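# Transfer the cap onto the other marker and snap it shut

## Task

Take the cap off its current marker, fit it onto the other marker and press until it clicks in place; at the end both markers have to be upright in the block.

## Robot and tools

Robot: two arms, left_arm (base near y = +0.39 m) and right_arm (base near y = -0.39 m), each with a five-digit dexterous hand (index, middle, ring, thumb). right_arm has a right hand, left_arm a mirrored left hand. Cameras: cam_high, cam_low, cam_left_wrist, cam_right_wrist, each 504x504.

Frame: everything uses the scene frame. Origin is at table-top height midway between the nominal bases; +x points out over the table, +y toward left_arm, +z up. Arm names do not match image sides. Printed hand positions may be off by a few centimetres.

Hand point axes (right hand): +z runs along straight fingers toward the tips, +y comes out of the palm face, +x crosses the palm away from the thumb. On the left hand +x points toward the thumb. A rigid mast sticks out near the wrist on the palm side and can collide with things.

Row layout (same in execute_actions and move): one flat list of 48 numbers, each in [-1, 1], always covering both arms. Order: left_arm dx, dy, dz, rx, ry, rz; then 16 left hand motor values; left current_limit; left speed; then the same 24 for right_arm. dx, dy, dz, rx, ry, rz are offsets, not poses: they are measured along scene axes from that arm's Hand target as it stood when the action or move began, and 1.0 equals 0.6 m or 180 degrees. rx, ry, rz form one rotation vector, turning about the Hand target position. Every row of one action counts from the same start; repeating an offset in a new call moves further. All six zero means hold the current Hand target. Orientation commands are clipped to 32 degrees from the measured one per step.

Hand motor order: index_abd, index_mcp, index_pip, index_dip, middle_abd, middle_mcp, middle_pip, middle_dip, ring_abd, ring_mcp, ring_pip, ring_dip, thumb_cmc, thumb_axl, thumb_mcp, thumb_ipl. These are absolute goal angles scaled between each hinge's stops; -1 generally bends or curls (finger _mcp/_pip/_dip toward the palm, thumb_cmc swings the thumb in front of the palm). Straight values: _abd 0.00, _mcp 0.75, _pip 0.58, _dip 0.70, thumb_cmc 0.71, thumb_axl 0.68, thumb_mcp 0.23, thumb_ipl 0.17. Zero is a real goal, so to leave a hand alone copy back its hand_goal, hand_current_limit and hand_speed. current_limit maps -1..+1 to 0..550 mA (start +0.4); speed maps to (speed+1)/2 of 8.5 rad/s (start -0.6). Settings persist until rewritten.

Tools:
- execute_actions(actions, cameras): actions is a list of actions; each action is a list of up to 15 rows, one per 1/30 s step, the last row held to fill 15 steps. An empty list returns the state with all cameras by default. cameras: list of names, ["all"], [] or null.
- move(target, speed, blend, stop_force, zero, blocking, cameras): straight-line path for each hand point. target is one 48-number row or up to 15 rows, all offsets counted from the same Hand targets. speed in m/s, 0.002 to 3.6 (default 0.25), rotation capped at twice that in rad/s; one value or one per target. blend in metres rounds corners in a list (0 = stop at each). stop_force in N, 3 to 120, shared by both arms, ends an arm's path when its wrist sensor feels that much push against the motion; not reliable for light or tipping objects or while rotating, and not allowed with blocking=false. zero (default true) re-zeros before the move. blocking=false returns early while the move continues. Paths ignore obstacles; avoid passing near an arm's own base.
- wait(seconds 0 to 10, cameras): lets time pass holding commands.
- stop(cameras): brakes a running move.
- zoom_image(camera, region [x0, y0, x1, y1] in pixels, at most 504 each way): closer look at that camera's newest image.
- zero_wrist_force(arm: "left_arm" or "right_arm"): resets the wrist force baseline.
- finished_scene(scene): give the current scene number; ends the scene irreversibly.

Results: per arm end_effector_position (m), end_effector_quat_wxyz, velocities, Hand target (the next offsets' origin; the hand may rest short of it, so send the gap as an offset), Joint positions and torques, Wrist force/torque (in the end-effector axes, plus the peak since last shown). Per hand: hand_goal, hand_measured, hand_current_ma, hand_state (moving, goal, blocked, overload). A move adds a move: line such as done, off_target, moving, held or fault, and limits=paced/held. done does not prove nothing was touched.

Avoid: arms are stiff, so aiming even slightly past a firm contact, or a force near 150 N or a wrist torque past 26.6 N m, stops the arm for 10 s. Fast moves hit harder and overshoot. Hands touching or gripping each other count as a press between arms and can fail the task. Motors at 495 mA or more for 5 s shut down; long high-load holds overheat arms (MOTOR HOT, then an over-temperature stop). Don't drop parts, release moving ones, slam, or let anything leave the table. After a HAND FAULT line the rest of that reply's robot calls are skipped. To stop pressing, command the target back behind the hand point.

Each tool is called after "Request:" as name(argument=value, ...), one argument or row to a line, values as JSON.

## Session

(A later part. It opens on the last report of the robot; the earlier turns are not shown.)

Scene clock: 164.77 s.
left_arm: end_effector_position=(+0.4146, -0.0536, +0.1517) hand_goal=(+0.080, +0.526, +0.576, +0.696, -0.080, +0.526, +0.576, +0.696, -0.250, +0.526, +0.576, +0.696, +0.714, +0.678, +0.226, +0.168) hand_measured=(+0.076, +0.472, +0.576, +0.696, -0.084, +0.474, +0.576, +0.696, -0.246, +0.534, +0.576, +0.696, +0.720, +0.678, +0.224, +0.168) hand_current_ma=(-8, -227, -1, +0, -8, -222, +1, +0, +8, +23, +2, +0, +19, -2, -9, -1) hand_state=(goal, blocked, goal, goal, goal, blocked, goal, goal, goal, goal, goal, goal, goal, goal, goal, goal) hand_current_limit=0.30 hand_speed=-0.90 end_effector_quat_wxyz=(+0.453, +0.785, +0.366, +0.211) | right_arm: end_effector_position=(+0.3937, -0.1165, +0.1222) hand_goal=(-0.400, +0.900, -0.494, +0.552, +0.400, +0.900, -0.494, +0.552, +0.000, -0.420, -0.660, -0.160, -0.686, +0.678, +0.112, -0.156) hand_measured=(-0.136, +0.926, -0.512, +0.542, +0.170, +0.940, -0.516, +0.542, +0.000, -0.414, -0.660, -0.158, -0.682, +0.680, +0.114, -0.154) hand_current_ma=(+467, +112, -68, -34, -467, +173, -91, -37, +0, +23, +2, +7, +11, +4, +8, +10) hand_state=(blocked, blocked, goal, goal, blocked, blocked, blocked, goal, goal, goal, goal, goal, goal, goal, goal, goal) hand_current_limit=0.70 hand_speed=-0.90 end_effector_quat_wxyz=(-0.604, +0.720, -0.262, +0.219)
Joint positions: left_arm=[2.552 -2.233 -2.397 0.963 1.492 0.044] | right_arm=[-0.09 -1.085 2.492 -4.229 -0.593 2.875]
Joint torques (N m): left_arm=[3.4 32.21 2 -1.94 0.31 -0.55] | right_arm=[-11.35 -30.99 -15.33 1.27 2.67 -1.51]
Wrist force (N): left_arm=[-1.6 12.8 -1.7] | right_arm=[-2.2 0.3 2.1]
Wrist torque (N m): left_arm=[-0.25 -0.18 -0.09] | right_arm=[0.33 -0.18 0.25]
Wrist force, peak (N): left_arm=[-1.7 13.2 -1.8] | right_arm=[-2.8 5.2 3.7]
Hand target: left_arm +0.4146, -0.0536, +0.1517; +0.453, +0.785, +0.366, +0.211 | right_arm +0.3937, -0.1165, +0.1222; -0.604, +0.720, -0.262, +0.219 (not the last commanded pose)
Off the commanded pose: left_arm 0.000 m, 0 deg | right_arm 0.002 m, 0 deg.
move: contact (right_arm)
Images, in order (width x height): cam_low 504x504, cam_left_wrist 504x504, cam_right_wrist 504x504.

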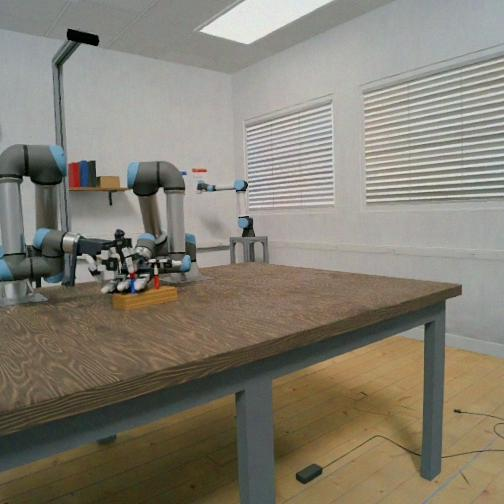

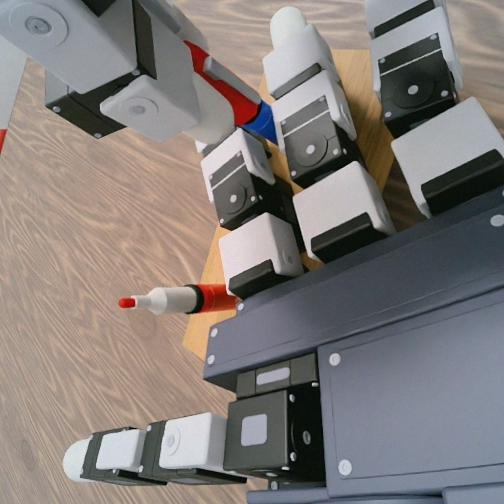

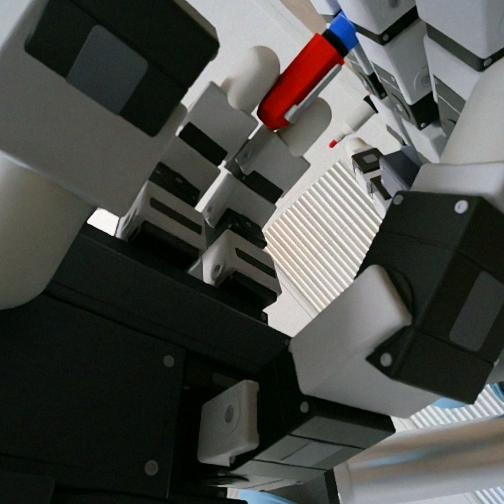

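Request:
move(
  target=[
    [0,0,0.0133,0,0,0,0.18,0.525,0.576,0.696,-0.18,0.525,0.576,0.696,-0.25,0.525,0.576,0.696,0.714,0.678,0.226,0.168,0.3,-0.9,0,0,0,0,0,0,-0.4,0.9,-0.495,0.551,0.4,0.9,-0.495,0.551,0,-0.42,-0.66,-0.16,-0.686,0.677,0.112,-0.157,0.7,-0.9],
    [-0.0447,0.0375,0.0133,0,0,0,0.18,0.525,0.576,0.696,-0.18,0.525,0.576,0.696,-0.25,0.525,0.576,0.696,0.714,0.678,0.226,0.168,0.3,-0.9,0,0,0,0,0,0,-0.4,0.9,-0.495,0.551,0.4,0.9,-0.495,0.551,0,-0.42,-0.66,-0.16,-0.686,0.677,0.112,-0.157,0.7,-0.9],
  ],
  speed=0.06,
  cameras=["cam_left_wrist","cam_low"],
)

Request:
zoom_image(
  camera="cam_low",
  region=[80, 220, 200, 320],
)

Request:
zoom_image(
  camera="cam_left_wrist",
  region=[150, 0, 450, 300],
)

Scene clock: 167.90 s.
left_arm: end_effector_position=(+0.3878, -0.0311, +0.1597) hand_goal=(+0.180, +0.526, +0.576, +0.696, -0.180, +0.526, +0.576, +0.696, -0.250, +0.526, +0.576, +0.696, +0.714, +0.678, +0.226, +0.168) hand_measured=(+0.176, +0.534, +0.576, +0.696, -0.176, +0.532, +0.576, +0.696, -0.246, +0.534, +0.576, +0.696, +0.720, +0.678, +0.224, +0.168) hand_current_ma=(-9, +24, -1, +0, +9, +22, +1, +0, +8, +23, +2, +0, +19, -2, -9, -1) hand_state=(goal, goal, goal, goal, goal, goal, goal, goal, goal, goal, goal, goal, goal, goal, goal, goal) hand_current_limit=0.30 hand_speed=-0.90 end_effector_quat_wxyz=(+0.453, +0.785, +0.366, +0.211) | right_arm: end_effector_position=(+0.3937, -0.1165, +0.1222) hand_goal=(-0.400, +0.900, -0.494, +0.552, +0.400, +0.900, -0.494, +0.552, +0.000, -0.420, -0.660, -0.160, -0.686, +0.678, +0.112, -0.156) hand_measured=(-0.136, +0.926, -0.512, +0.542, +0.170, +0.940, -0.516, +0.542, +0.000, -0.414, -0.660, -0.158, -0.682, +0.680, +0.114, -0.154) hand_current_ma=(+467, +112, -68, -34, -467, +173, -91, -37, +0, +23, +2, +7, +11, +4, +8, +10) hand_state=(blocked, blocked, goal, goal, blocked, blocked, blocked, goal, goal, goal, goal, goal, goal, goal, goal, goal) hand_current_limit=0.70 hand_speed=-0.90 end_effector_quat_wxyz=(-0.604, +0.720, -0.262, +0.219)
Joint positions: left_arm=[2.562 -2.197 -2.494 1.024 1.484 0.049] | right_arm=[-0.09 -1.085 2.492 -4.229 -0.593 2.875]
Joint torques (N m): left_arm=[7.2 34.89 -5.44 4.98 -1.85 1.29] | right_arm=[-10.16 -30.6 -14.35 1.18 2.57 -1.38]
Wrist force (N): left_arm=[-0.1 1.2 1.2] | right_arm=[-2.4 0.6 2.0]
Wrist torque (N m): left_arm=[-0.29 -0.02 0.03] | right_arm=[0.39 -0.14 0.23]
Wrist force, peak (N): left_arm=[-1.5 13.1 -1.9] | right_arm=[-3.0 0.7 2.2]
Hand target: left_arm +0.3877, -0.0311, +0.1597; +0.453, +0.785, +0.366, +0.211 | right_arm +0.3937, -0.1165, +0.1222; -0.604, +0.720, -0.262, +0.219
Off the commanded pose: left_arm 0.000 m, 0 deg | right_arm 0.000 m, 0 deg.
move: done
Images, in order (width x height): cam_low 504x504, cam_left_wrist 504x504.

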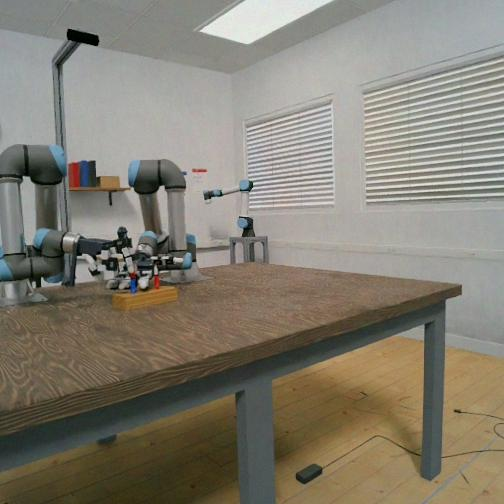

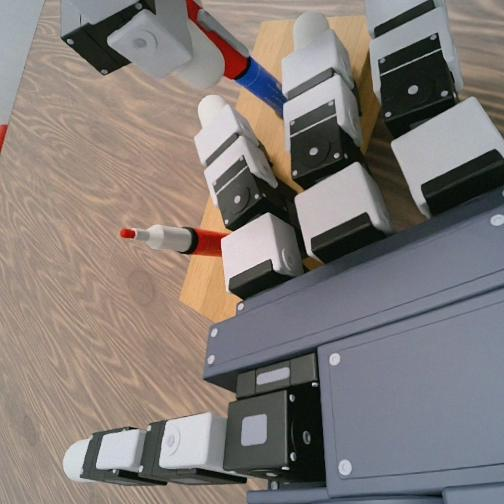

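Scaled by 4.200.

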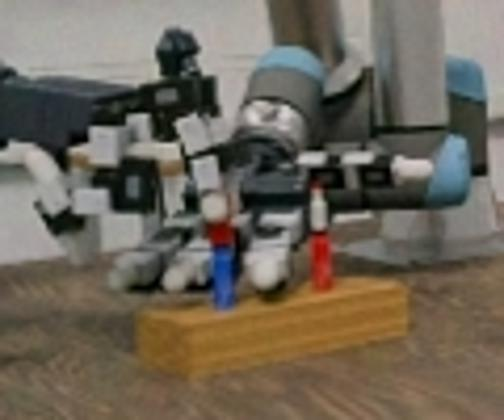

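Scaled by 1.680.

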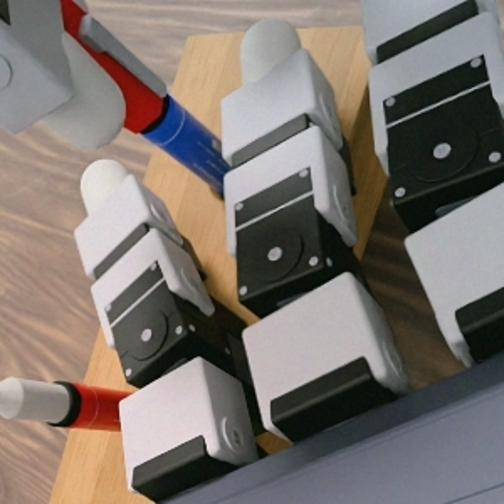

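Request:
move(
  target=[0,0,-0.05,0,0,0,0.18,0.525,0.576,0.696,-0.18,0.525,0.576,0.696,-0.25,0.525,0.576,0.696,0.714,0.678,0.226,0.168,0.3,-0.9,0,0,0,0,0,0,-0.4,0.9,-0.495,0.551,0.4,0.9,-0.495,0.551,0,-0.42,-0.66,-0.16,-0.686,0.677,0.112,-0.157,0.7,-0.9],
  speed=0.015,
  stop_force=5,
  cameras=["cam_left_wrist","cam_low","cam_right_wrist"],
)

Request:
zoom_image(
  camera="cam_low",
  region=[80, 220, 200, 320],
)

Request:
zoom_image(
  camera="cam_left_wrist",
  region=[150, 0, 450, 300],
)

Scene clock: 171.83 s.
left_arm: end_effector_position=(+0.3877, -0.0311, +0.1557) hand_goal=(+0.180, +0.526, +0.576, +0.696, -0.180, +0.526, +0.576, +0.696, -0.250, +0.526, +0.576, +0.696, +0.714, +0.678, +0.226, +0.168) hand_measured=(+0.176, +0.524, +0.576, +0.696, -0.176, +0.534, +0.576, +0.696, -0.246, +0.534, +0.576, +0.696, +0.720, +0.678, +0.224, +0.168) hand_current_ma=(-9, -6, +0, +0, +9, +24, +1, +0, +8, +24, +2, +0, +19, -2, -9, -1) hand_state=(goal, goal, goal, goal, goal, goal, goal, goal, goal, goal, goal, goal, goal, goal, goal, goal) hand_current_limit=0.30 hand_speed=-0.90 end_effector_quat_wxyz=(+0.453, +0.785, +0.366, +0.211) | right_arm: end_effector_position=(+0.3937, -0.1165, +0.1222) hand_goal=(-0.400, +0.900, -0.494, +0.552, +0.400, +0.900, -0.494, +0.552, +0.000, -0.420, -0.660, -0.160, -0.686, +0.678, +0.112, -0.156) hand_measured=(-0.136, +0.926, -0.512, +0.542, +0.170, +0.940, -0.516, +0.542, +0.000, -0.414, -0.660, -0.158, -0.682, +0.680, +0.114, -0.154) hand_current_ma=(+467, +112, -68, -34, -467, +173, -91, -37, +0, +23, +2, +7, +11, +4, +8, +10) hand_state=(blocked, blocked, goal, goal, blocked, blocked, blocked, goal, goal, goal, goal, goal, goal, goal, goal, goal) hand_current_limit=0.70 hand_speed=-0.90 end_effector_quat_wxyz=(-0.604, +0.720, -0.262, +0.219)
Joint positions: left_arm=[2.562 -2.213 -2.493 1.038 1.484 0.049] | right_arm=[-0.09 -1.085 2.492 -4.229 -0.593 2.875]
Joint torques (N m): left_arm=[4.8 37.53 -5.96 0.48 -1.59 0.99] | right_arm=[-10.53 -31.09 -14.63 1.27 2.5 -1.39]
Wrist force (N): left_arm=[-0.1 2.1 1.4] | right_arm=[-2.7 0.5 2.0]
Wrist torque (N m): left_arm=[-0.30 0.01 0.03] | right_arm=[0.36 -0.11 0.20]
Wrist force, peak (N): left_arm=[-0.1 4.9 -3.1] | right_arm=[-3.0 0.6 2.0]
Hand target: left_arm +0.3877, -0.0311, +0.1557; +0.453, +0.785, +0.366, +0.211 (not the last commanded pose) | right_arm +0.3937, -0.1165, +0.1222; -0.604, +0.720, -0.262, +0.219
Off the commanded pose: left_arm 0.026 m, 0 deg | right_arm 0.000 m, 0 deg.
move: contact (left_arm)
Images, in order (width x height): cam_low 504x504, cam_left_wrist 504x504, cam_right_wrist 504x504.

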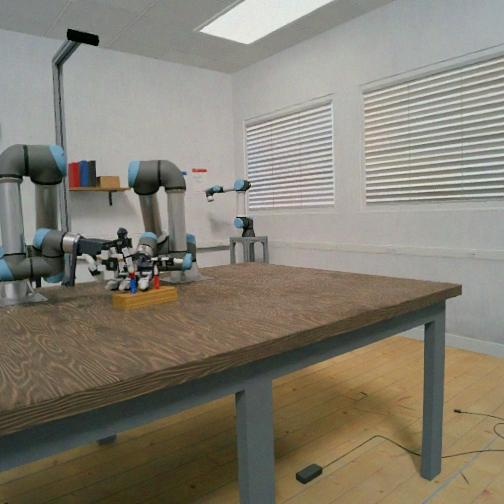

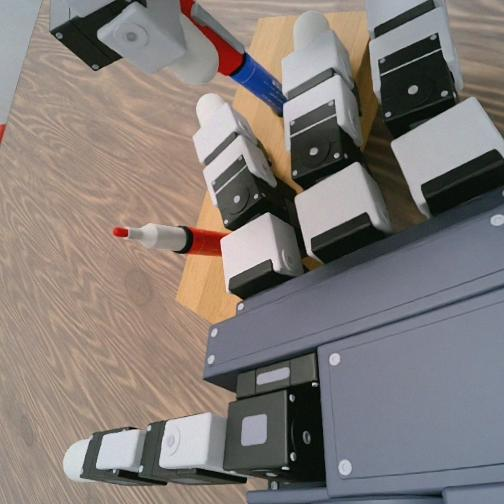

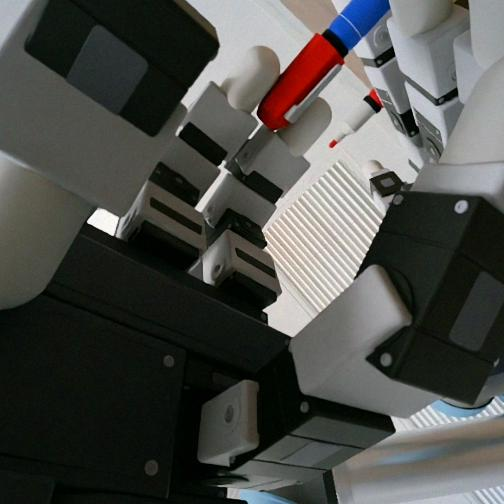

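Scaled by 4.200.

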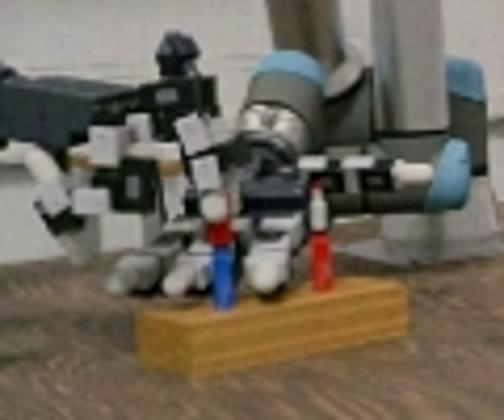

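Scaled by 1.680.

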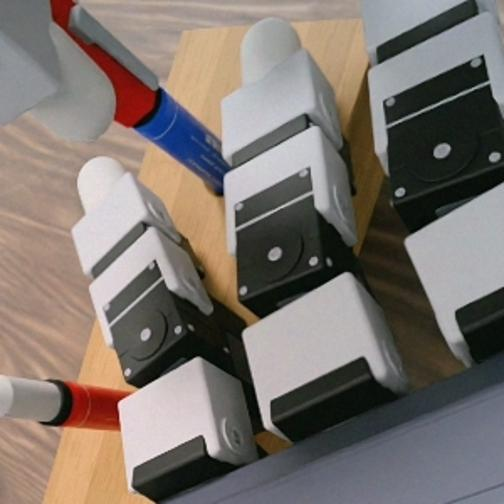

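Request:
zoom_image(
  camera="cam_right_wrist",
  region=[310, 0, 504, 200],
)

Request:
zoom_image(
  camera="cam_left_wrist",
  region=[180, 180, 320, 320],
)

Scaled by 2.520.

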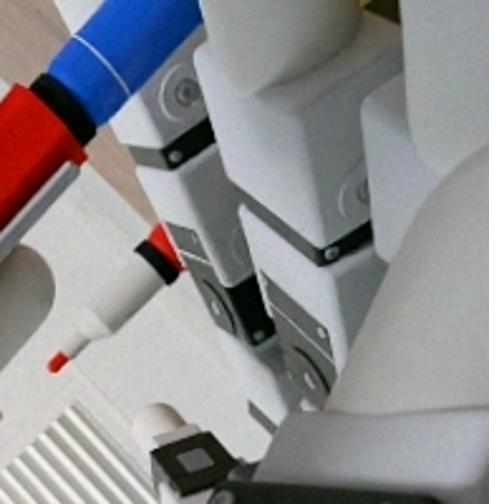

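Scaled by 3.600.

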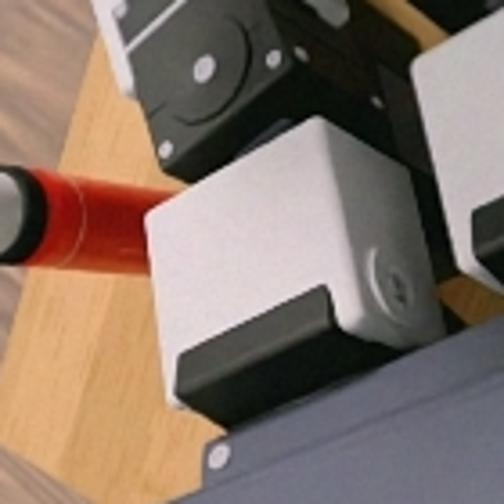

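Request:
move(
  target=[0,0,-0.015,0,0,0,0.18,0.525,0.576,0.696,-0.18,0.525,0.576,0.696,-0.25,0.525,0.576,0.696,0.714,0.678,0.226,0.168,0.3,-0.9,0,0,0,0,0,0,-0.4,0.9,-0.495,0.551,0.4,0.9,-0.495,0.551,0,-0.42,-0.66,-0.16,-0.686,0.677,0.112,-0.157,0.7,-0.9],
  speed=0.01,
  stop_force=16,
)

Request:
execute_actions(
  actions=[
    [[0,0,0,0,0,0,-0.25,0.525,0.576,0.696,0.25,0.525,0.576,0.696,-0.25,0.525,0.576,0.696,0.714,0.678,0.226,0.168,0.7,-0.9,0,0,0,0,0,0,-0.4,0.9,-0.495,0.551,0.4,0.9,-0.495,0.551,0,-0.42,-0.66,-0.16,-0.686,0.677,0.112,-0.157,0.7,-0.9]],
    [[0,0,0,0,0,0,-0.25,0.525,0.576,0.696,0.25,0.525,0.576,0.696,-0.25,0.525,0.576,0.696,0.714,0.678,0.226,0.168,0.7,-0.9,0,0,0,0,0,0,-0.4,0.9,-0.495,0.551,0.4,0.9,-0.495,0.551,0,-0.42,-0.66,-0.16,-0.686,0.677,0.112,-0.157,0.7,-0.9]],
    [[0,0,0,0,0,0,-0.25,0.525,0.576,0.696,0.25,0.525,0.576,0.696,-0.25,0.525,0.576,0.696,0.714,0.678,0.226,0.168,0.7,-0.9,0,0,0,0,0,0,-0.4,0.9,-0.495,0.551,0.4,0.9,-0.495,0.551,0,-0.42,-0.66,-0.16,-0.686,0.677,0.112,-0.157,0.7,-0.9]],
  ],
  cameras=["cam_left_wrist","cam_right_wrist","cam_low"],
)

Request:
zoom_image(
  camera="cam_left_wrist",
  region=[150, 0, 450, 300],
)

Request:
zoom_image(
  camera="cam_right_wrist",
  region=[300, 0, 450, 150],
)

Request:
zoom_image(
  camera="cam_low",
  region=[80, 220, 200, 320],
)

Scene clock: 177.10 s.
left_arm: end_effector_position=(+0.3877, -0.0311, +0.1503) hand_goal=(+0.180, +0.526, +0.576, +0.696, -0.180, +0.526, +0.576, +0.696, -0.250, +0.526, +0.576, +0.696, +0.714, +0.678, +0.226, +0.168) hand_measured=(+0.176, +0.452, +0.576, +0.696, -0.176, +0.526, +0.576, +0.696, -0.246, +0.534, +0.576, +0.696, +0.720, +0.678, +0.224, +0.168) hand_current_ma=(-9, -321, +0, +0, +9, +1, +0, +0, +8, +24, +2, +0, +20, -2, -9, -1) hand_state=(goal, blocked, goal, goal, goal, goal, goal, goal, goal, goal, goal, goal, goal, goal, goal, goal) hand_current_limit=0.30 hand_speed=-0.90 end_effector_quat_wxyz=(+0.453, +0.785, +0.366, +0.211) | right_arm: end_effector_position=(+0.3937, -0.1165, +0.1222) hand_goal=(-0.400, +0.900, -0.494, +0.552, +0.400, +0.900, -0.494, +0.552, +0.000, -0.420, -0.660, -0.160, -0.686, +0.678, +0.112, -0.156) hand_measured=(-0.136, +0.926, -0.512, +0.542, +0.170, +0.940, -0.516, +0.542, +0.000, -0.414, -0.660, -0.158, -0.682, +0.680, +0.114, -0.154) hand_current_ma=(+468, +112, -68, -34, -467, +173, -91, -37, +0, +23, +2, +7, +11, +4, +8, +10) hand_state=(blocked, blocked, goal, goal, blocked, blocked, blocked, goal, goal, goal, goal, goal, goal, goal, goal, goal) hand_current_limit=0.70 hand_speed=-0.90 end_effector_quat_wxyz=(-0.604, +0.720, -0.262, +0.219)
Joint positions: left_arm=[2.562 -2.234 -2.49 1.056 1.484 0.049] | right_arm=[-0.09 -1.085 2.492 -4.229 -0.593 2.875]
Joint torques (N m): left_arm=[0.09 36.58 -5.94 -0.72 -1.56 0.59] | right_arm=[-10.47 -31.57 -14.77 1.04 2.69 -1.48]
Wrist force (N): left_arm=[-0.6 6.4 -2.0] | right_arm=[-2.7 0.0 2.0]
Wrist torque (N m): left_arm=[-0.19 0.10 0.05] | right_arm=[0.30 -0.11 0.20]
Wrist force, peak (N): left_arm=[-0.1 12.3 -13.0] | right_arm=[-2.8 0.8 2.2]
Hand target: left_arm +0.3877, -0.0311, +0.1503; +0.453, +0.785, +0.366, +0.211 (not the last commanded pose) | right_arm +0.3937, -0.1165, +0.1222; -0.604, +0.720, -0.262, +0.219
Off the commanded pose: left_arm 0.004 m, 0 deg | right_arm 0.000 m, 0 deg.
move: contact (left_arm)

Scene clock: 178.80 s.
left_arm: end_effector_position=(+0.3877, -0.0311, +0.1503) hand_goal=(-0.250, +0.526, +0.576, +0.696, +0.250, +0.526, +0.576, +0.696, -0.250, +0.526, +0.576, +0.696, +0.714, +0.678, +0.226, +0.168) hand_measured=(-0.058, +0.452, +0.576, +0.696, +0.024, +0.528, +0.576, +0.696, -0.246, +0.534, +0.576, +0.696, +0.720, +0.678, +0.224, +0.168) hand_current_ma=(+468, -321, +0, -1, -467, +4, +0, +0, +8, +24, +2, +0, +20, -2, -9, -1) hand_state=(blocked, blocked, goal, goal, blocked, goal, goal, goal, goal, goal, goal, goal, goal, goal, goal, goal) hand_current_limit=0.70 hand_speed=-0.90 end_effector_quat_wxyz=(+0.453, +0.785, +0.366, +0.211) | right_arm: end_effector_position=(+0.3937, -0.1165, +0.1222) hand_goal=(-0.400, +0.900, -0.494, +0.552, +0.400, +0.900, -0.494, +0.552, +0.000, -0.420, -0.660, -0.160, -0.686, +0.678, +0.112, -0.156) hand_measured=(-0.152, +0.926, -0.516, +0.542, +0.170, +0.940, -0.516, +0.540, +0.000, -0.414, -0.660, -0.158, -0.682, +0.680, +0.114, -0.154) hand_current_ma=(+468, +107, -89, -39, -467, +173, -91, -45, +0, +23, +2, +7, +11, +4, +8, +10) hand_state=(blocked, blocked, blocked, goal, blocked, blocked, blocked, goal, goal, goal, goal, goal, goal, goal, goal, goal) hand_current_limit=0.70 hand_speed=-0.90 end_effector_quat_wxyz=(-0.604, +0.720, -0.262, +0.219)
Joint positions: left_arm=[2.562 -2.234 -2.49 1.056 1.484 0.049] | right_arm=[-0.09 -1.085 2.492 -4.229 -0.593 2.875]
Joint torques (N m): left_arm=[-0.54 36.24 -0.69 0.45 -1.47 0.49] | right_arm=[-3.24 -27.88 -10.06 1.07 2.57 -0.66]
Wrist force (N): left_arm=[-1.9 3.2 -7.8] | right_arm=[1.6 -2.4 1.0]
Wrist torque (N m): left_arm=[0.13 0.02 -0.12] | right_arm=[0.54 0.07 0.31]
Wrist force, peak (N): left_arm=[-1.7 3.4 -8.0] | right_arm=[-2.7 0.4 2.2]
Hand target: left_arm +0.3877, -0.0311, +0.1503; +0.453, +0.785, +0.366, +0.211 | right_arm +0.3937, -0.1165, +0.1222; -0.604, +0.720, -0.262, +0.219
Off the commanded pose: left_arm 0.000 m, 0 deg | right_arm 0.000 m, 0 deg.
Images, in order (width x height): cam_low 504x504, cam_left_wrist 504x504, cam_right_wrist 504x504.

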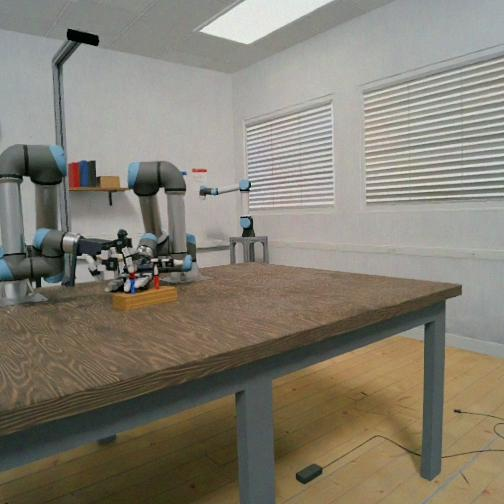

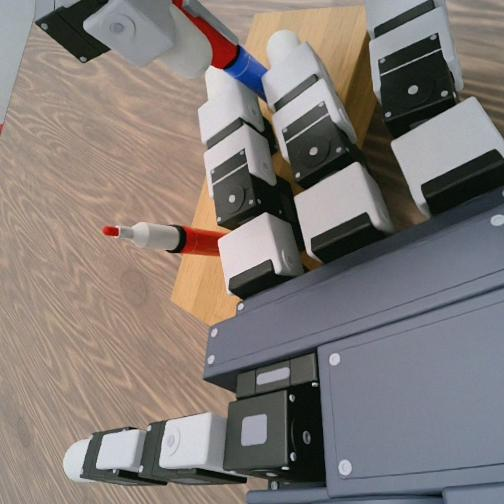

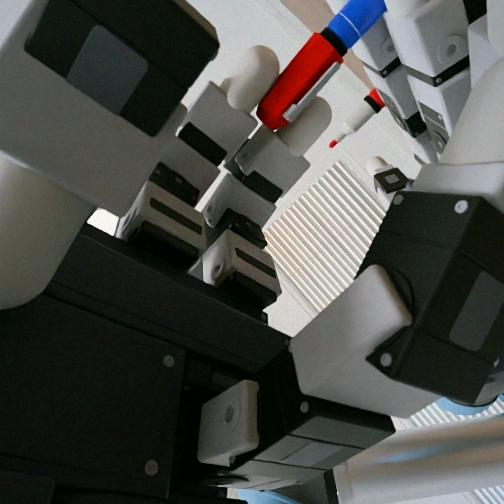

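Scaled by 1.680.

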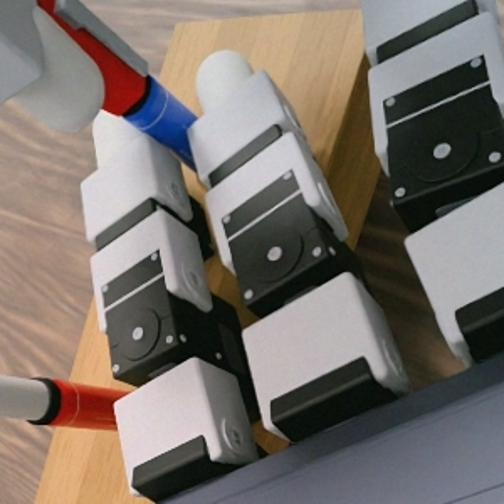

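Scaled by 3.360.

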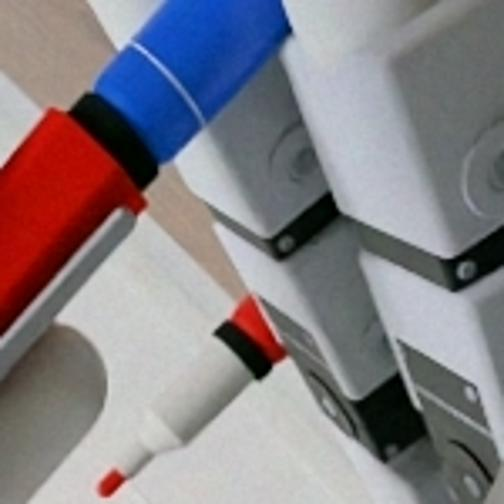

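Scaled by 4.200.

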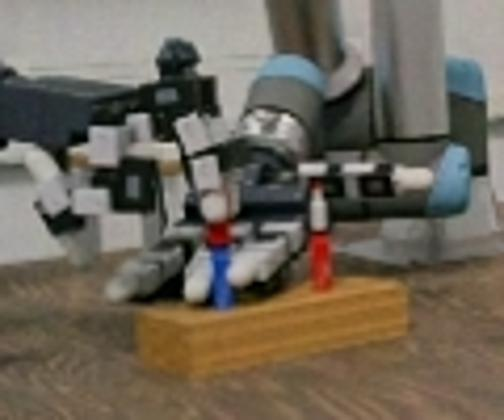

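Request:
move(
  target=[0,0,0,0,0,0,-0.25,0.525,0.576,0.696,0.25,0.525,0.576,0.696,-0.25,0.525,0.576,0.696,0.714,0.678,0.226,0.168,0.7,-0.9,0,0,0.01333,0,0,0,-0.4,0.9,-0.495,0.551,0.4,0.9,-0.495,0.551,0,-0.42,-0.66,-0.16,-0.686,0.677,0.112,-0.157,0.7,-0.9],
  speed=0.01,
  stop_force=22,
  cameras=["cam_right_wrist","cam_left_wrist","cam_low"],
)

Request:
zoom_image(
  camera="cam_right_wrist",
  region=[220, 0, 420, 200],
)

Request:
zoom_image(
  camera="cam_left_wrist",
  region=[150, 0, 350, 200],
)

Scene clock: 181.47 s.
left_arm: end_effector_position=(+0.3877, -0.0311, +0.1503) hand_goal=(-0.250, +0.526, +0.576, +0.696, +0.250, +0.526, +0.576, +0.696, -0.250, +0.526, +0.576, +0.696, +0.714, +0.678, +0.226, +0.168) hand_measured=(-0.100, +0.452, +0.550, +0.688, +0.028, +0.522, +0.566, +0.686, -0.246, +0.534, +0.576, +0.696, +0.720, +0.678, +0.224, +0.168) hand_current_ma=(+467, -321, -91, -26, -467, -9, -29, -35, +8, +24, +2, +0, +20, -2, -9, -1) hand_state=(blocked, blocked, blocked, goal, blocked, goal, goal, goal, goal, goal, goal, goal, goal, goal, goal, goal) hand_current_limit=0.70 hand_speed=-0.90 end_effector_quat_wxyz=(+0.453, +0.785, +0.366, +0.211) | right_arm: end_effector_position=(+0.3937, -0.1165, +0.1302) hand_goal=(-0.400, +0.900, -0.494, +0.552, +0.400, +0.900, -0.494, +0.552, +0.000, -0.420, -0.660, -0.160, -0.686, +0.678, +0.112, -0.156) hand_measured=(-0.160, +0.872, -0.520, +0.542, +0.170, +0.888, -0.514, +0.552, +0.000, -0.414, -0.660, -0.158, -0.682, +0.680, +0.114, -0.154) hand_current_ma=(+468, -123, -101, -34, -467, -47, -78, -2, +0, +23, +2, +7, +11, +4, +8, +10) hand_state=(blocked, blocked, blocked, goal, blocked, goal, blocked, goal, goal, goal, goal, goal, goal, goal, goal, goal) hand_current_limit=0.70 hand_speed=-0.90 end_effector_quat_wxyz=(-0.604, +0.720, -0.262, +0.219)
Joint positions: left_arm=[2.562 -2.234 -2.49 1.056 1.483 0.049] | right_arm=[-0.09 -1.116 2.492 -4.199 -0.593 2.875]
Joint torques (N m): left_arm=[0.86 35.57 7.08 2.42 0.59 0.48] | right_arm=[8.15 -34.57 5.38 -0.28 3.25 -1.05]
Wrist force (N): left_arm=[-3.2 3.5 -6.2] | right_arm=[0.9 11.1 6.5]
Wrist torque (N m): left_arm=[-0.15 -0.18 -0.09] | right_arm=[-0.14 0.06 0.25]
Wrist force, peak (N): left_arm=[-3.4 1.9 -10.7] | right_arm=[0.6 11.2 6.5]
Hand target: left_arm +0.3877, -0.0311, +0.1503; +0.453, +0.785, +0.366, +0.211 | right_arm +0.3937, -0.1165, +0.1302; -0.604, +0.720, -0.262, +0.219
Off the commanded pose: left_arm 0.000 m, 0 deg | right_arm 0.000 m, 0 deg.
move: done
Images, in order (width x height): cam_low 504x504, cam_left_wrist 504x504, cam_right_wrist 504x504.

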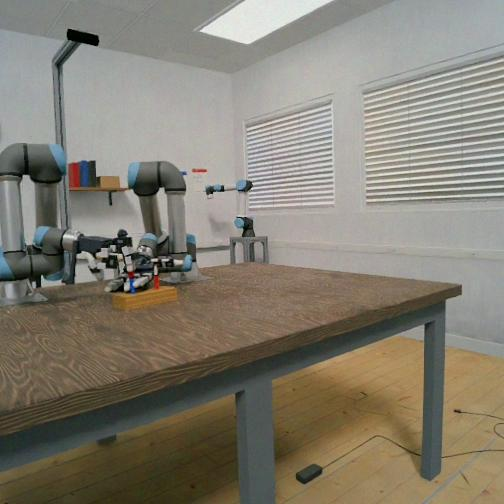

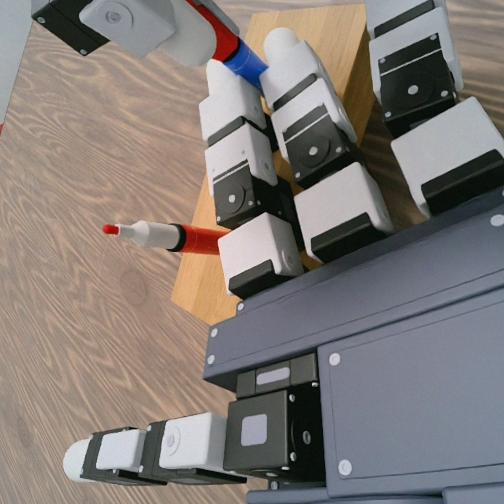

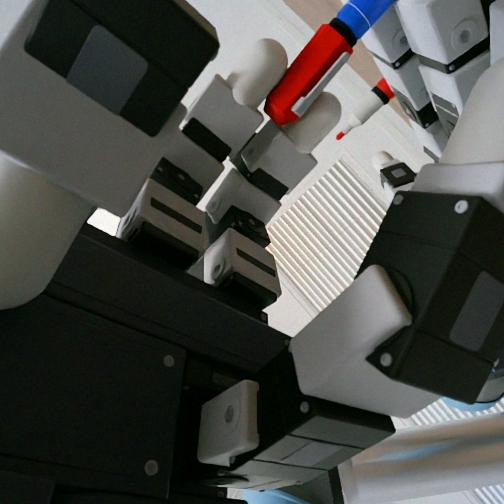

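Scaled by 2.520.

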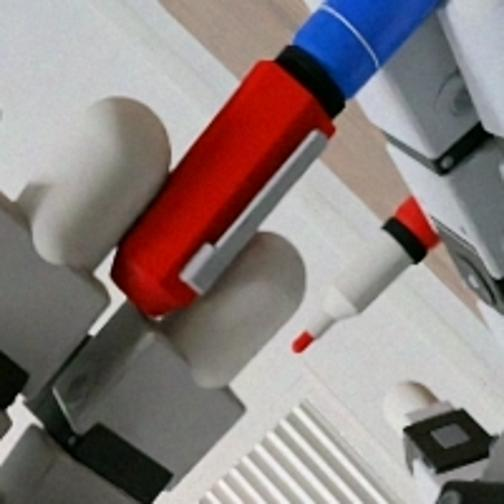

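Scaled by 2.520.

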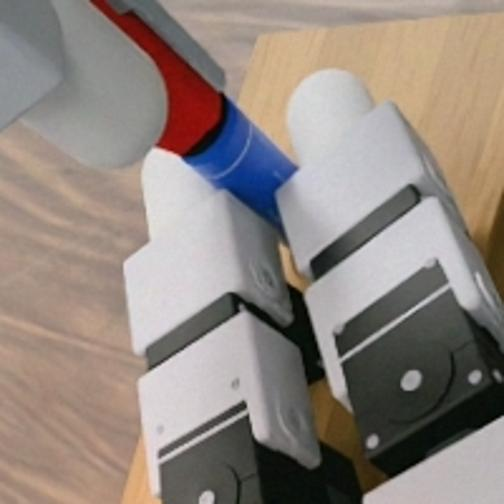

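Request:
execute_actions(
  actions=[
    [[0,0,0,0,0,0,0.1,0.525,0.576,0.696,-0.1,0.525,0.576,0.696,-0.25,0.525,0.576,0.696,0.714,0.678,0.226,0.168,0.3,-0.9,0,0,0,0,0,0,-0.4,0.9,-0.495,0.551,0.4,0.9,-0.495,0.551,0,-0.42,-0.66,-0.16,-0.686,0.677,0.112,-0.157,0.7,-0.9]],
    [[0,0,0,0,0,0,0.1,0.525,0.576,0.696,-0.1,0.525,0.576,0.696,-0.25,0.525,0.576,0.696,0.714,0.678,0.226,0.168,0.3,-0.9,0,0,0,0,0,0,-0.4,0.9,-0.495,0.551,0.4,0.9,-0.495,0.551,0,-0.42,-0.66,-0.16,-0.686,0.677,0.112,-0.157,0.7,-0.9]],
  ],
)

Request:
move(
  target=[0,0,0.0133,0,0,0,0.1,0.525,0.576,0.696,-0.1,0.525,0.576,0.696,-0.25,0.525,0.576,0.696,0.714,0.678,0.226,0.168,0.3,-0.9,0,0,-0.0145,0,0,0,-0.4,0.9,-0.495,0.551,0.4,0.9,-0.495,0.551,0,-0.42,-0.66,-0.16,-0.686,0.677,0.112,-0.157,0.7,-0.9],
  speed=0.015,
  stop_force=14,
)

Request:
move(
  target=[-0.0191,0.016,0,0,0,0,0.1,0.525,0.576,0.696,-0.1,0.525,0.576,0.696,-0.25,0.525,0.576,0.696,0.714,0.678,0.226,0.168,0.3,-0.9,0,0,0,0,0,0,-0.4,0.9,-0.495,0.551,0.4,0.9,-0.495,0.551,0,-0.42,-0.66,-0.16,-0.686,0.677,0.112,-0.157,0.7,-0.9],
  speed=0.03,
  cameras=["cam_right_wrist","cam_left_wrist","cam_low"],
)

Request:
zoom_image(
  camera="cam_left_wrist",
  region=[150, 0, 350, 200],
)

Request:
zoom_image(
  camera="cam_low",
  region=[80, 220, 200, 320],
)

Scene clock: 184.50 s.
left_arm: end_effector_position=(+0.3877, -0.0311, +0.1503) hand_goal=(+0.100, +0.526, +0.576, +0.696, -0.100, +0.526, +0.576, +0.696, -0.250, +0.526, +0.576, +0.696, +0.714, +0.678, +0.226, +0.168) hand_measured=(+0.096, +0.452, +0.576, +0.694, -0.088, +0.528, +0.570, +0.694, -0.246, +0.534, +0.576, +0.696, +0.720, +0.678, +0.224, +0.168) hand_current_ma=(-8, -321, -1, -6, +35, +8, -15, -7, +8, +24, +2, +0, +20, -2, -9, -1) hand_state=(goal, blocked, goal, goal, goal, goal, goal, goal, goal, goal, goal, goal, goal, goal, goal, goal) hand_current_limit=0.30 hand_speed=-0.90 end_effector_quat_wxyz=(+0.453, +0.785, +0.366, +0.211) | right_arm: end_effector_position=(+0.3937, -0.1165, +0.1302) hand_goal=(-0.400, +0.900, -0.494, +0.552, +0.400, +0.900, -0.494, +0.552, +0.000, -0.420, -0.660, -0.160, -0.686, +0.678, +0.112, -0.156) hand_measured=(-0.160, +0.878, -0.522, +0.542, +0.170, +0.892, -0.514, +0.546, +0.000, -0.414, -0.660, -0.158, -0.682, +0.680, +0.114, -0.154) hand_current_ma=(+467, -90, -115, -37, -467, -34, -78, -17, +0, +23, +2, +7, +11, +4, +8, +10) hand_state=(blocked, blocked, blocked, goal, blocked, goal, blocked, goal, goal, goal, goal, goal, goal, goal, goal, goal) hand_current_limit=0.70 hand_speed=-0.90 end_effector_quat_wxyz=(-0.604, +0.720, -0.262, +0.219)
Joint positions: left_arm=[2.562 -2.234 -2.49 1.056 1.484 0.049] | right_arm=[-0.09 -1.116 2.492 -4.199 -0.593 2.875]
Joint torques (N m): left_arm=[0.73 35.11 6.61 2.43 0.26 0.63] | right_arm=[10.33 -26.51 4.21 -0.37 1.6 -0.94]
Wrist force (N): left_arm=[0.4 7.2 0.8] | right_arm=[-2.5 5.1 3.2]
Wrist torque (N m): left_arm=[-0.47 0.07 0.14] | right_arm=[0.12 -0.11 0.22]
Wrist force, peak (N): left_arm=[-3.3 3.6 -6.1] | right_arm=[1.0 11.4 6.4]
Hand target: left_arm +0.3877, -0.0311, +0.1503; +0.453, +0.785, +0.366, +0.211 | right_arm +0.3937, -0.1165, +0.1302; -0.604, +0.720, -0.262, +0.219
Off the commanded pose: left_arm 0.000 m, 0 deg | right_arm 0.000 m, 0 deg.

Scene clock: 185.97 s.
left_arm: end_effector_position=(+0.3877, -0.0311, +0.1583) hand_goal=(+0.100, +0.526, +0.576, +0.696, -0.100, +0.526, +0.576, +0.696, -0.250, +0.526, +0.576, +0.696, +0.714, +0.678, +0.226, +0.168) hand_measured=(+0.096, +0.534, +0.576, +0.694, -0.096, +0.532, +0.576, +0.694, -0.246, +0.534, +0.576, +0.696, +0.720, +0.678, +0.224, +0.168) hand_current_ma=(-8, +23, -1, -6, +9, +22, -1, -7, +8, +24, +2, +0, +20, -2, -9, -1) hand_state=(goal, goal, goal, goal, goal, goal, goal, goal, goal, goal, goal, goal, goal, goal, goal, goal) hand_current_limit=0.30 hand_speed=-0.90 end_effector_quat_wxyz=(+0.453, +0.785, +0.366, +0.211) | right_arm: end_effector_position=(+0.3937, -0.1165, +0.1215) hand_goal=(-0.400, +0.900, -0.494, +0.552, +0.400, +0.900, -0.494, +0.552, +0.000, -0.420, -0.660, -0.160, -0.686, +0.678, +0.112, -0.156) hand_measured=(-0.160, +0.932, -0.524, +0.536, +0.170, +0.944, -0.514, +0.540, +0.000, -0.414, -0.660, -0.158, -0.682, +0.680, +0.114, -0.154) hand_current_ma=(+468, +139, -117, -60, -467, +193, -78, -42, +0, +23, +2, +7, +11, +4, +8, +10) hand_state=(blocked, blocked, blocked, goal, blocked, blocked, blocked, goal, goal, goal, goal, goal, goal, goal, goal, goal) hand_current_limit=0.70 hand_speed=-0.90 end_effector_quat_wxyz=(-0.604, +0.720, -0.262, +0.219)
Joint positions: left_arm=[2.562 -2.202 -2.494 1.029 1.484 0.049] | right_arm=[-0.09 -1.082 2.491 -4.232 -0.593 2.875]
Joint torques (N m): left_arm=[0.53 37.96 -6.51 0.55 -1.14 0.7] | right_arm=[8.11 -10.09 -14.01 -3.23 -2.04 0.89]
Wrist force (N): left_arm=[-0.4 0.7 1.6] | right_arm=[-3.0 -4.7 1.0]
Wrist torque (N m): left_arm=[-0.38 0.04 0.01] | right_arm=[0.57 -0.09 0.20]
Wrist force, peak (N): left_arm=[0.0 7.0 0.7] | right_arm=[-2.6 5.2 3.3]
Hand target: left_arm +0.3877, -0.0311, +0.1583; +0.453, +0.785, +0.366, +0.211 | right_arm +0.3937, -0.1165, +0.1215; -0.604, +0.720, -0.262, +0.219
Off the commanded pose: left_arm 0.000 m, 0 deg | right_arm 0.000 m, 0 deg.
move: done

Scene clock: 186.87 s.
left_arm: end_effector_position=(+0.3763, -0.0215, +0.1583) hand_goal=(+0.100, +0.526, +0.576, +0.696, -0.100, +0.526, +0.576, +0.696, -0.250, +0.526, +0.576, +0.696, +0.714, +0.678, +0.226, +0.168) hand_measured=(+0.096, +0.534, +0.576, +0.694, -0.096, +0.532, +0.576, +0.694, -0.246, +0.534, +0.576, +0.696, +0.720, +0.678, +0.224, +0.168) hand_current_ma=(-8, +24, -1, -6, +9, +22, -1, -7, +8, +24, +2, +0, +20, -2, -9, -1) hand_state=(goal, goal, goal, goal, goal, goal, goal, goal, goal, goal, goal, goal, goal, goal, goal, goal) hand_current_limit=0.30 hand_speed=-0.90 end_effector_quat_wxyz=(+0.453, +0.785, +0.366, +0.211) | right_arm: end_effector_position=(+0.3937, -0.1165, +0.1215) hand_goal=(-0.400, +0.900, -0.494, +0.552, +0.400, +0.900, -0.494, +0.552, +0.000, -0.420, -0.660, -0.160, -0.686, +0.678, +0.112, -0.156) hand_measured=(-0.160, +0.932, -0.524, +0.536, +0.170, +0.944, -0.514, +0.540, +0.000, -0.414, -0.660, -0.158, -0.682, +0.680, +0.114, -0.154) hand_current_ma=(+468, +139, -117, -60, -467, +193, -78, -42, +0, +23, +2, +7, +11, +4, +8, +10) hand_state=(blocked, blocked, blocked, goal, blocked, blocked, blocked, goal, goal, goal, goal, goal, goal, goal, goal, goal) hand_current_limit=0.70 hand_speed=-0.90 end_effector_quat_wxyz=(-0.604, +0.720, -0.262, +0.219)
Joint positions: left_arm=[2.567 -2.203 -2.533 1.068 1.479 0.052] | right_arm=[-0.09 -1.082 2.491 -4.232 -0.593 2.875]
Joint torques (N m): left_arm=[6.36 16.41 -7.41 5.08 -1.95 1.34] | right_arm=[4.99 -10.3 -15.06 -2.92 -2.48 1.07]
Wrist force (N): left_arm=[-0.6 0.8 1.5] | right_arm=[-2.6 -4.7 0.9]
Wrist torque (N m): left_arm=[-0.36 0.05 -0.02] | right_arm=[0.58 -0.14 0.23]
Wrist force, peak (N): left_arm=[-0.5 0.9 1.9] | right_arm=[-2.5 -5.2 1.1]
Hand target: left_arm +0.3763, -0.0215, +0.1583; +0.453, +0.785, +0.366, +0.211 | right_arm +0.3937, -0.1165, +0.1215; -0.604, +0.720, -0.262, +0.219
Off the commanded pose: left_arm 0.000 m, 0 deg | right_arm 0.000 m, 0 deg.
move: done
Images, in order (width x height): cam_low 504x504, cam_left_wrist 504x504, cam_right_wrist 504x504.

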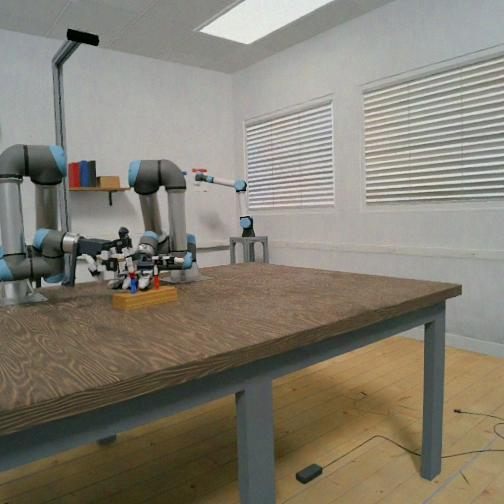

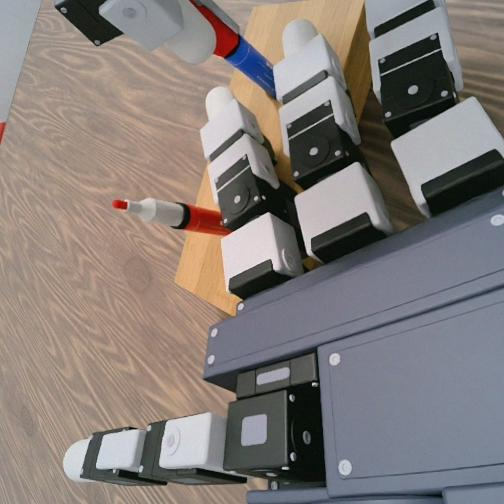

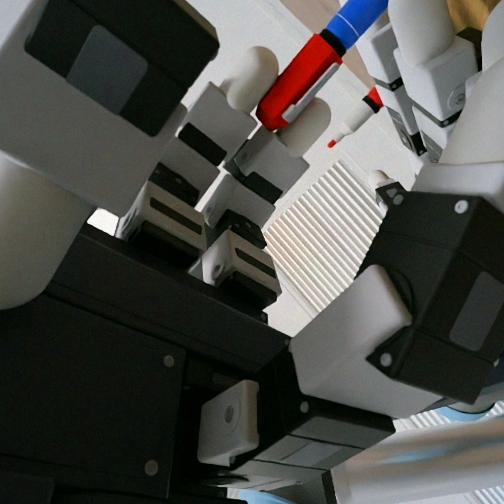

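Scaled by 2.520.

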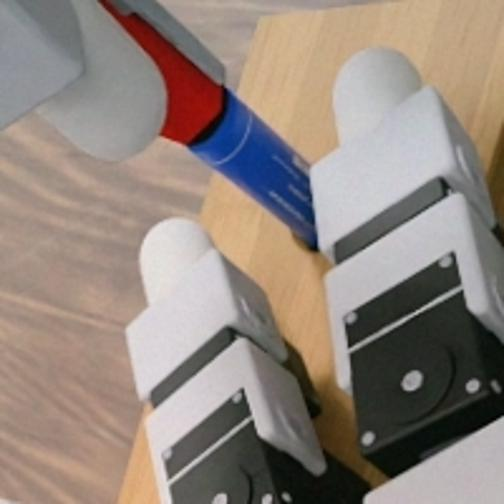

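Scaled by 4.200.

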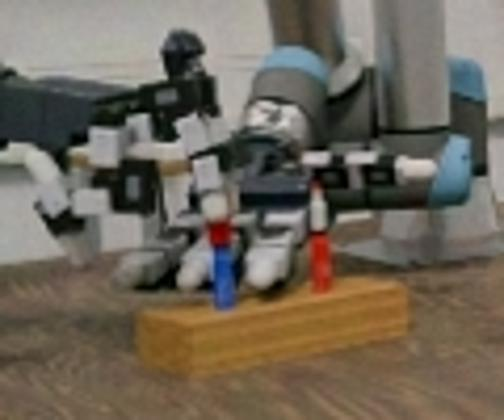

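Request:
move(
  target=[0,0,-0.02,0,0,0,0.1,0.525,0.576,0.696,-0.1,0.525,0.576,0.696,-0.25,0.525,0.576,0.696,0.714,0.678,0.226,0.168,0.3,-0.9,0,0,0,0,0,0,-0.4,0.9,-0.495,0.551,0.4,0.9,-0.495,0.551,0,-0.42,-0.66,-0.16,-0.686,0.677,0.112,-0.157,0.7,-0.9],
  speed=0.015,
  stop_force=12,
)

Request:
execute_actions(
  actions=[
    [[0,0,0,0,0,0,-0.25,0.525,0.576,0.696,0.25,0.525,0.576,0.696,-0.25,0.525,0.576,0.696,0.714,0.678,0.226,0.168,0.7,-0.9,0,0,0,0,0,0,-0.4,0.9,-0.495,0.551,0.4,0.9,-0.495,0.551,0,-0.42,-0.66,-0.16,-0.686,0.677,0.112,-0.157,0.7,-0.9]],
    [[0,0,0,0,0,0,-0.25,0.525,0.576,0.696,0.25,0.525,0.576,0.696,-0.25,0.525,0.576,0.696,0.714,0.678,0.226,0.168,0.7,-0.9,0,0,0,0,0,0,-0.4,0.9,-0.495,0.551,0.4,0.9,-0.495,0.551,0,-0.42,-0.66,-0.16,-0.686,0.677,0.112,-0.157,0.7,-0.9]],
    [[0,0,0,0,0,0,-0.25,0.525,0.576,0.696,0.25,0.525,0.576,0.696,-0.25,0.525,0.576,0.696,0.714,0.678,0.226,0.168,0.7,-0.9,0,0,0,0,0,0,-0.4,0.9,-0.495,0.551,0.4,0.9,-0.495,0.551,0,-0.42,-0.66,-0.16,-0.686,0.677,0.112,-0.157,0.7,-0.9]],
  ],
  cameras=["cam_left_wrist","cam_right_wrist","cam_low"],
)

Request:
zoom_image(
  camera="cam_left_wrist",
  region=[150, 0, 350, 200],
)

Request:
zoom_image(
  camera="cam_low",
  region=[80, 220, 200, 320],
)

Scene clock: 189.33 s.
left_arm: end_effector_position=(+0.3762, -0.0214, +0.1528) hand_goal=(+0.100, +0.526, +0.576, +0.696, -0.100, +0.526, +0.576, +0.696, -0.250, +0.526, +0.576, +0.696, +0.714, +0.678, +0.226, +0.168) hand_measured=(+0.096, +0.486, +0.576, +0.694, -0.096, +0.534, +0.576, +0.694, -0.246, +0.534, +0.576, +0.696, +0.720, +0.678, +0.224, +0.168) hand_current_ma=(-8, -165, +0, -6, +9, +24, +0, -7, +8, +25, +2, +0, +20, -2, -9, -1) hand_state=(goal, blocked, goal, goal, goal, goal, goal, goal, goal, goal, goal, goal, goal, goal, goal, goal) hand_current_limit=0.30 hand_speed=-0.90 end_effector_quat_wxyz=(+0.453, +0.785, +0.366, +0.211) | right_arm: end_effector_position=(+0.3937, -0.1165, +0.1215) hand_goal=(-0.400, +0.900, -0.494, +0.552, +0.400, +0.900, -0.494, +0.552, +0.000, -0.420, -0.660, -0.160, -0.686, +0.678, +0.112, -0.156) hand_measured=(-0.160, +0.932, -0.524, +0.536, +0.170, +0.944, -0.514, +0.540, +0.000, -0.414, -0.660, -0.158, -0.682, +0.680, +0.114, -0.154) hand_current_ma=(+467, +139, -117, -60, -467, +193, -78, -42, +0, +23, +2, +7, +11, +4, +8, +10) hand_state=(blocked, blocked, blocked, goal, blocked, blocked, blocked, goal, goal, goal, goal, goal, goal, goal, goal, goal) hand_current_limit=0.70 hand_speed=-0.90 end_effector_quat_wxyz=(-0.604, +0.720, -0.262, +0.219)
Joint positions: left_arm=[2.567 -2.225 -2.531 1.088 1.479 0.052] | right_arm=[-0.09 -1.082 2.491 -4.232 -0.593 2.875]
Joint torques (N m): left_arm=[5.62 36.56 -7.73 -0.12 -1.59 0.77] | right_arm=[-3.87 -9.95 -14.03 -3.24 -2.27 1]
Wrist force (N): left_arm=[-0.6 3.5 1.5] | right_arm=[-2.7 -4.8 1.2]
Wrist torque (N m): left_arm=[-0.39 0.05 0.01] | right_arm=[0.54 -0.13 0.22]
Wrist force, peak (N): left_arm=[-0.7 8.8 -9.0] | right_arm=[-2.9 -5.3 0.9]
Hand target: left_arm +0.3762, -0.0214, +0.1528; +0.453, +0.785, +0.366, +0.211 (not the last commanded pose) | right_arm +0.3937, -0.1165, +0.1215; -0.604, +0.720, -0.262, +0.219
Off the commanded pose: left_arm 0.007 m, 0 deg | right_arm 0.000 m, 0 deg.
move: contact (left_arm)

Scene clock: 191.03 s.
left_arm: end_effector_position=(+0.3762, -0.0214, +0.1528) hand_goal=(-0.250, +0.526, +0.576, +0.696, +0.250, +0.526, +0.576, +0.696, -0.250, +0.526, +0.576, +0.696, +0.714, +0.678, +0.226, +0.168) hand_measured=(-0.062, +0.486, +0.576, +0.694, +0.052, +0.534, +0.576, +0.694, -0.246, +0.534, +0.576, +0.696, +0.720, +0.678, +0.224, +0.168) hand_current_ma=(+468, -165, +0, -6, -467, +24, +0, -6, +8, +25, +2, +0, +20, -2, -9, -1) hand_state=(blocked, blocked, goal, goal, blocked, goal, goal, goal, goal, goal, goal, goal, goal, goal, goal, goal) hand_current_limit=0.70 hand_speed=-0.90 end_effector_quat_wxyz=(+0.453, +0.785, +0.366, +0.211) | right_arm: end_effector_position=(+0.3937, -0.1165, +0.1215) hand_goal=(-0.400, +0.900, -0.494, +0.552, +0.400, +0.900, -0.494, +0.552, +0.000, -0.420, -0.660, -0.160, -0.686, +0.678, +0.112, -0.156) hand_measured=(-0.160, +0.932, -0.524, +0.536, +0.170, +0.944, -0.514, +0.540, +0.000, -0.414, -0.660, -0.158, -0.682, +0.680, +0.114, -0.154) hand_current_ma=(+468, +139, -118, -61, -467, +193, -78, -42, +0, +23, +2, +7, +11, +4, +8, +10) hand_state=(blocked, blocked, blocked, goal, blocked, blocked, blocked, goal, goal, goal, goal, goal, goal, goal, goal, goal) hand_current_limit=0.70 hand_speed=-0.90 end_effector_quat_wxyz=(-0.604, +0.720, -0.262, +0.219)
Joint positions: left_arm=[2.567 -2.225 -2.531 1.088 1.479 0.052] | right_arm=[-0.09 -1.082 2.491 -4.232 -0.593 2.875]
Joint torques (N m): left_arm=[5.66 36.14 -8.13 0.2 -1.45 0.69] | right_arm=[-7.67 -10.95 -13.88 -3.17 -2.3 0.89]
Wrist force (N): left_arm=[-1.4 3.8 2.0] | right_arm=[-2.8 -4.4 0.8]
Wrist torque (N m): left_arm=[-0.43 -0.02 -0.08] | right_arm=[0.62 -0.18 0.25]
Wrist force, peak (N): left_arm=[-1.5 4.1 2.2] | right_arm=[-3.0 -4.9 1.2]
Hand target: left_arm +0.3762, -0.0214, +0.1528; +0.453, +0.785, +0.366, +0.211 | right_arm +0.3937, -0.1165, +0.1215; -0.604, +0.720, -0.262, +0.219
Off the commanded pose: left_arm 0.000 m, 0 deg | right_arm 0.000 m, 0 deg.
Images, in order (width x height): cam_low 504x504, cam_left_wrist 504x504, cam_right_wrist 504x504.

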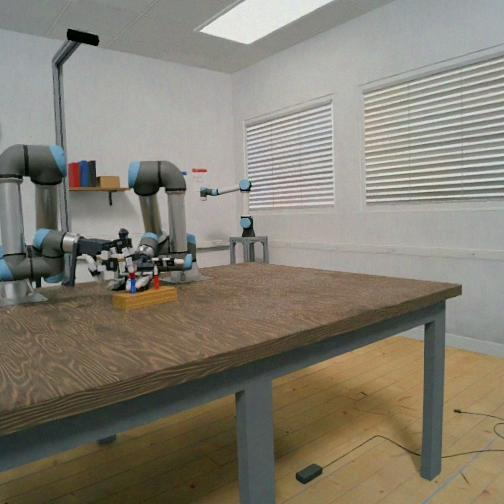

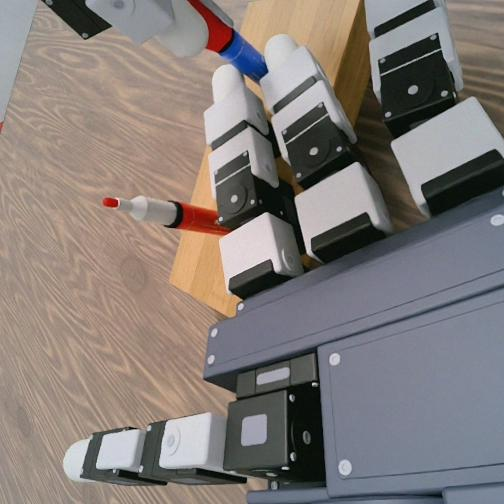

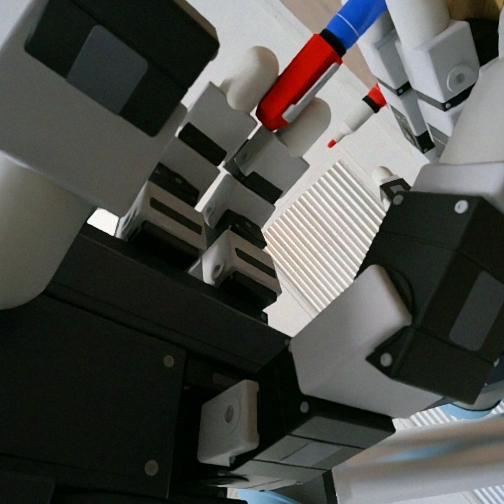

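Scaled by 2.520.

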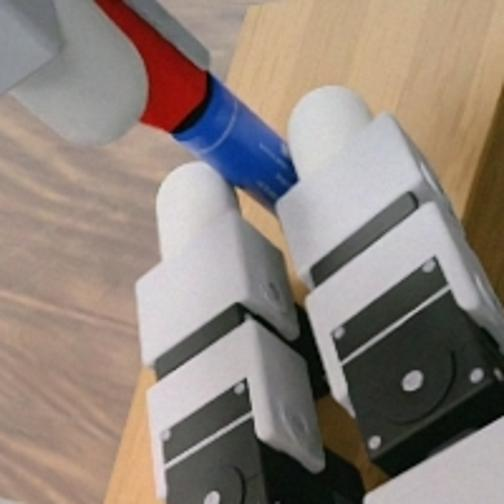

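Scaled by 4.200.

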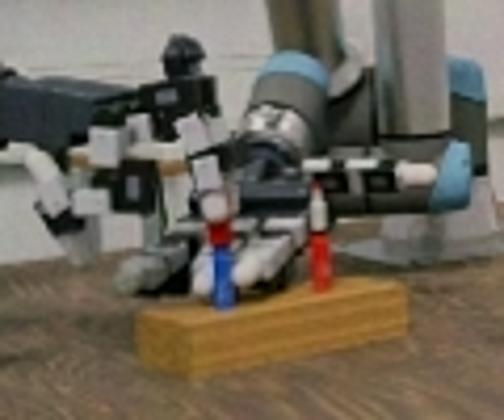

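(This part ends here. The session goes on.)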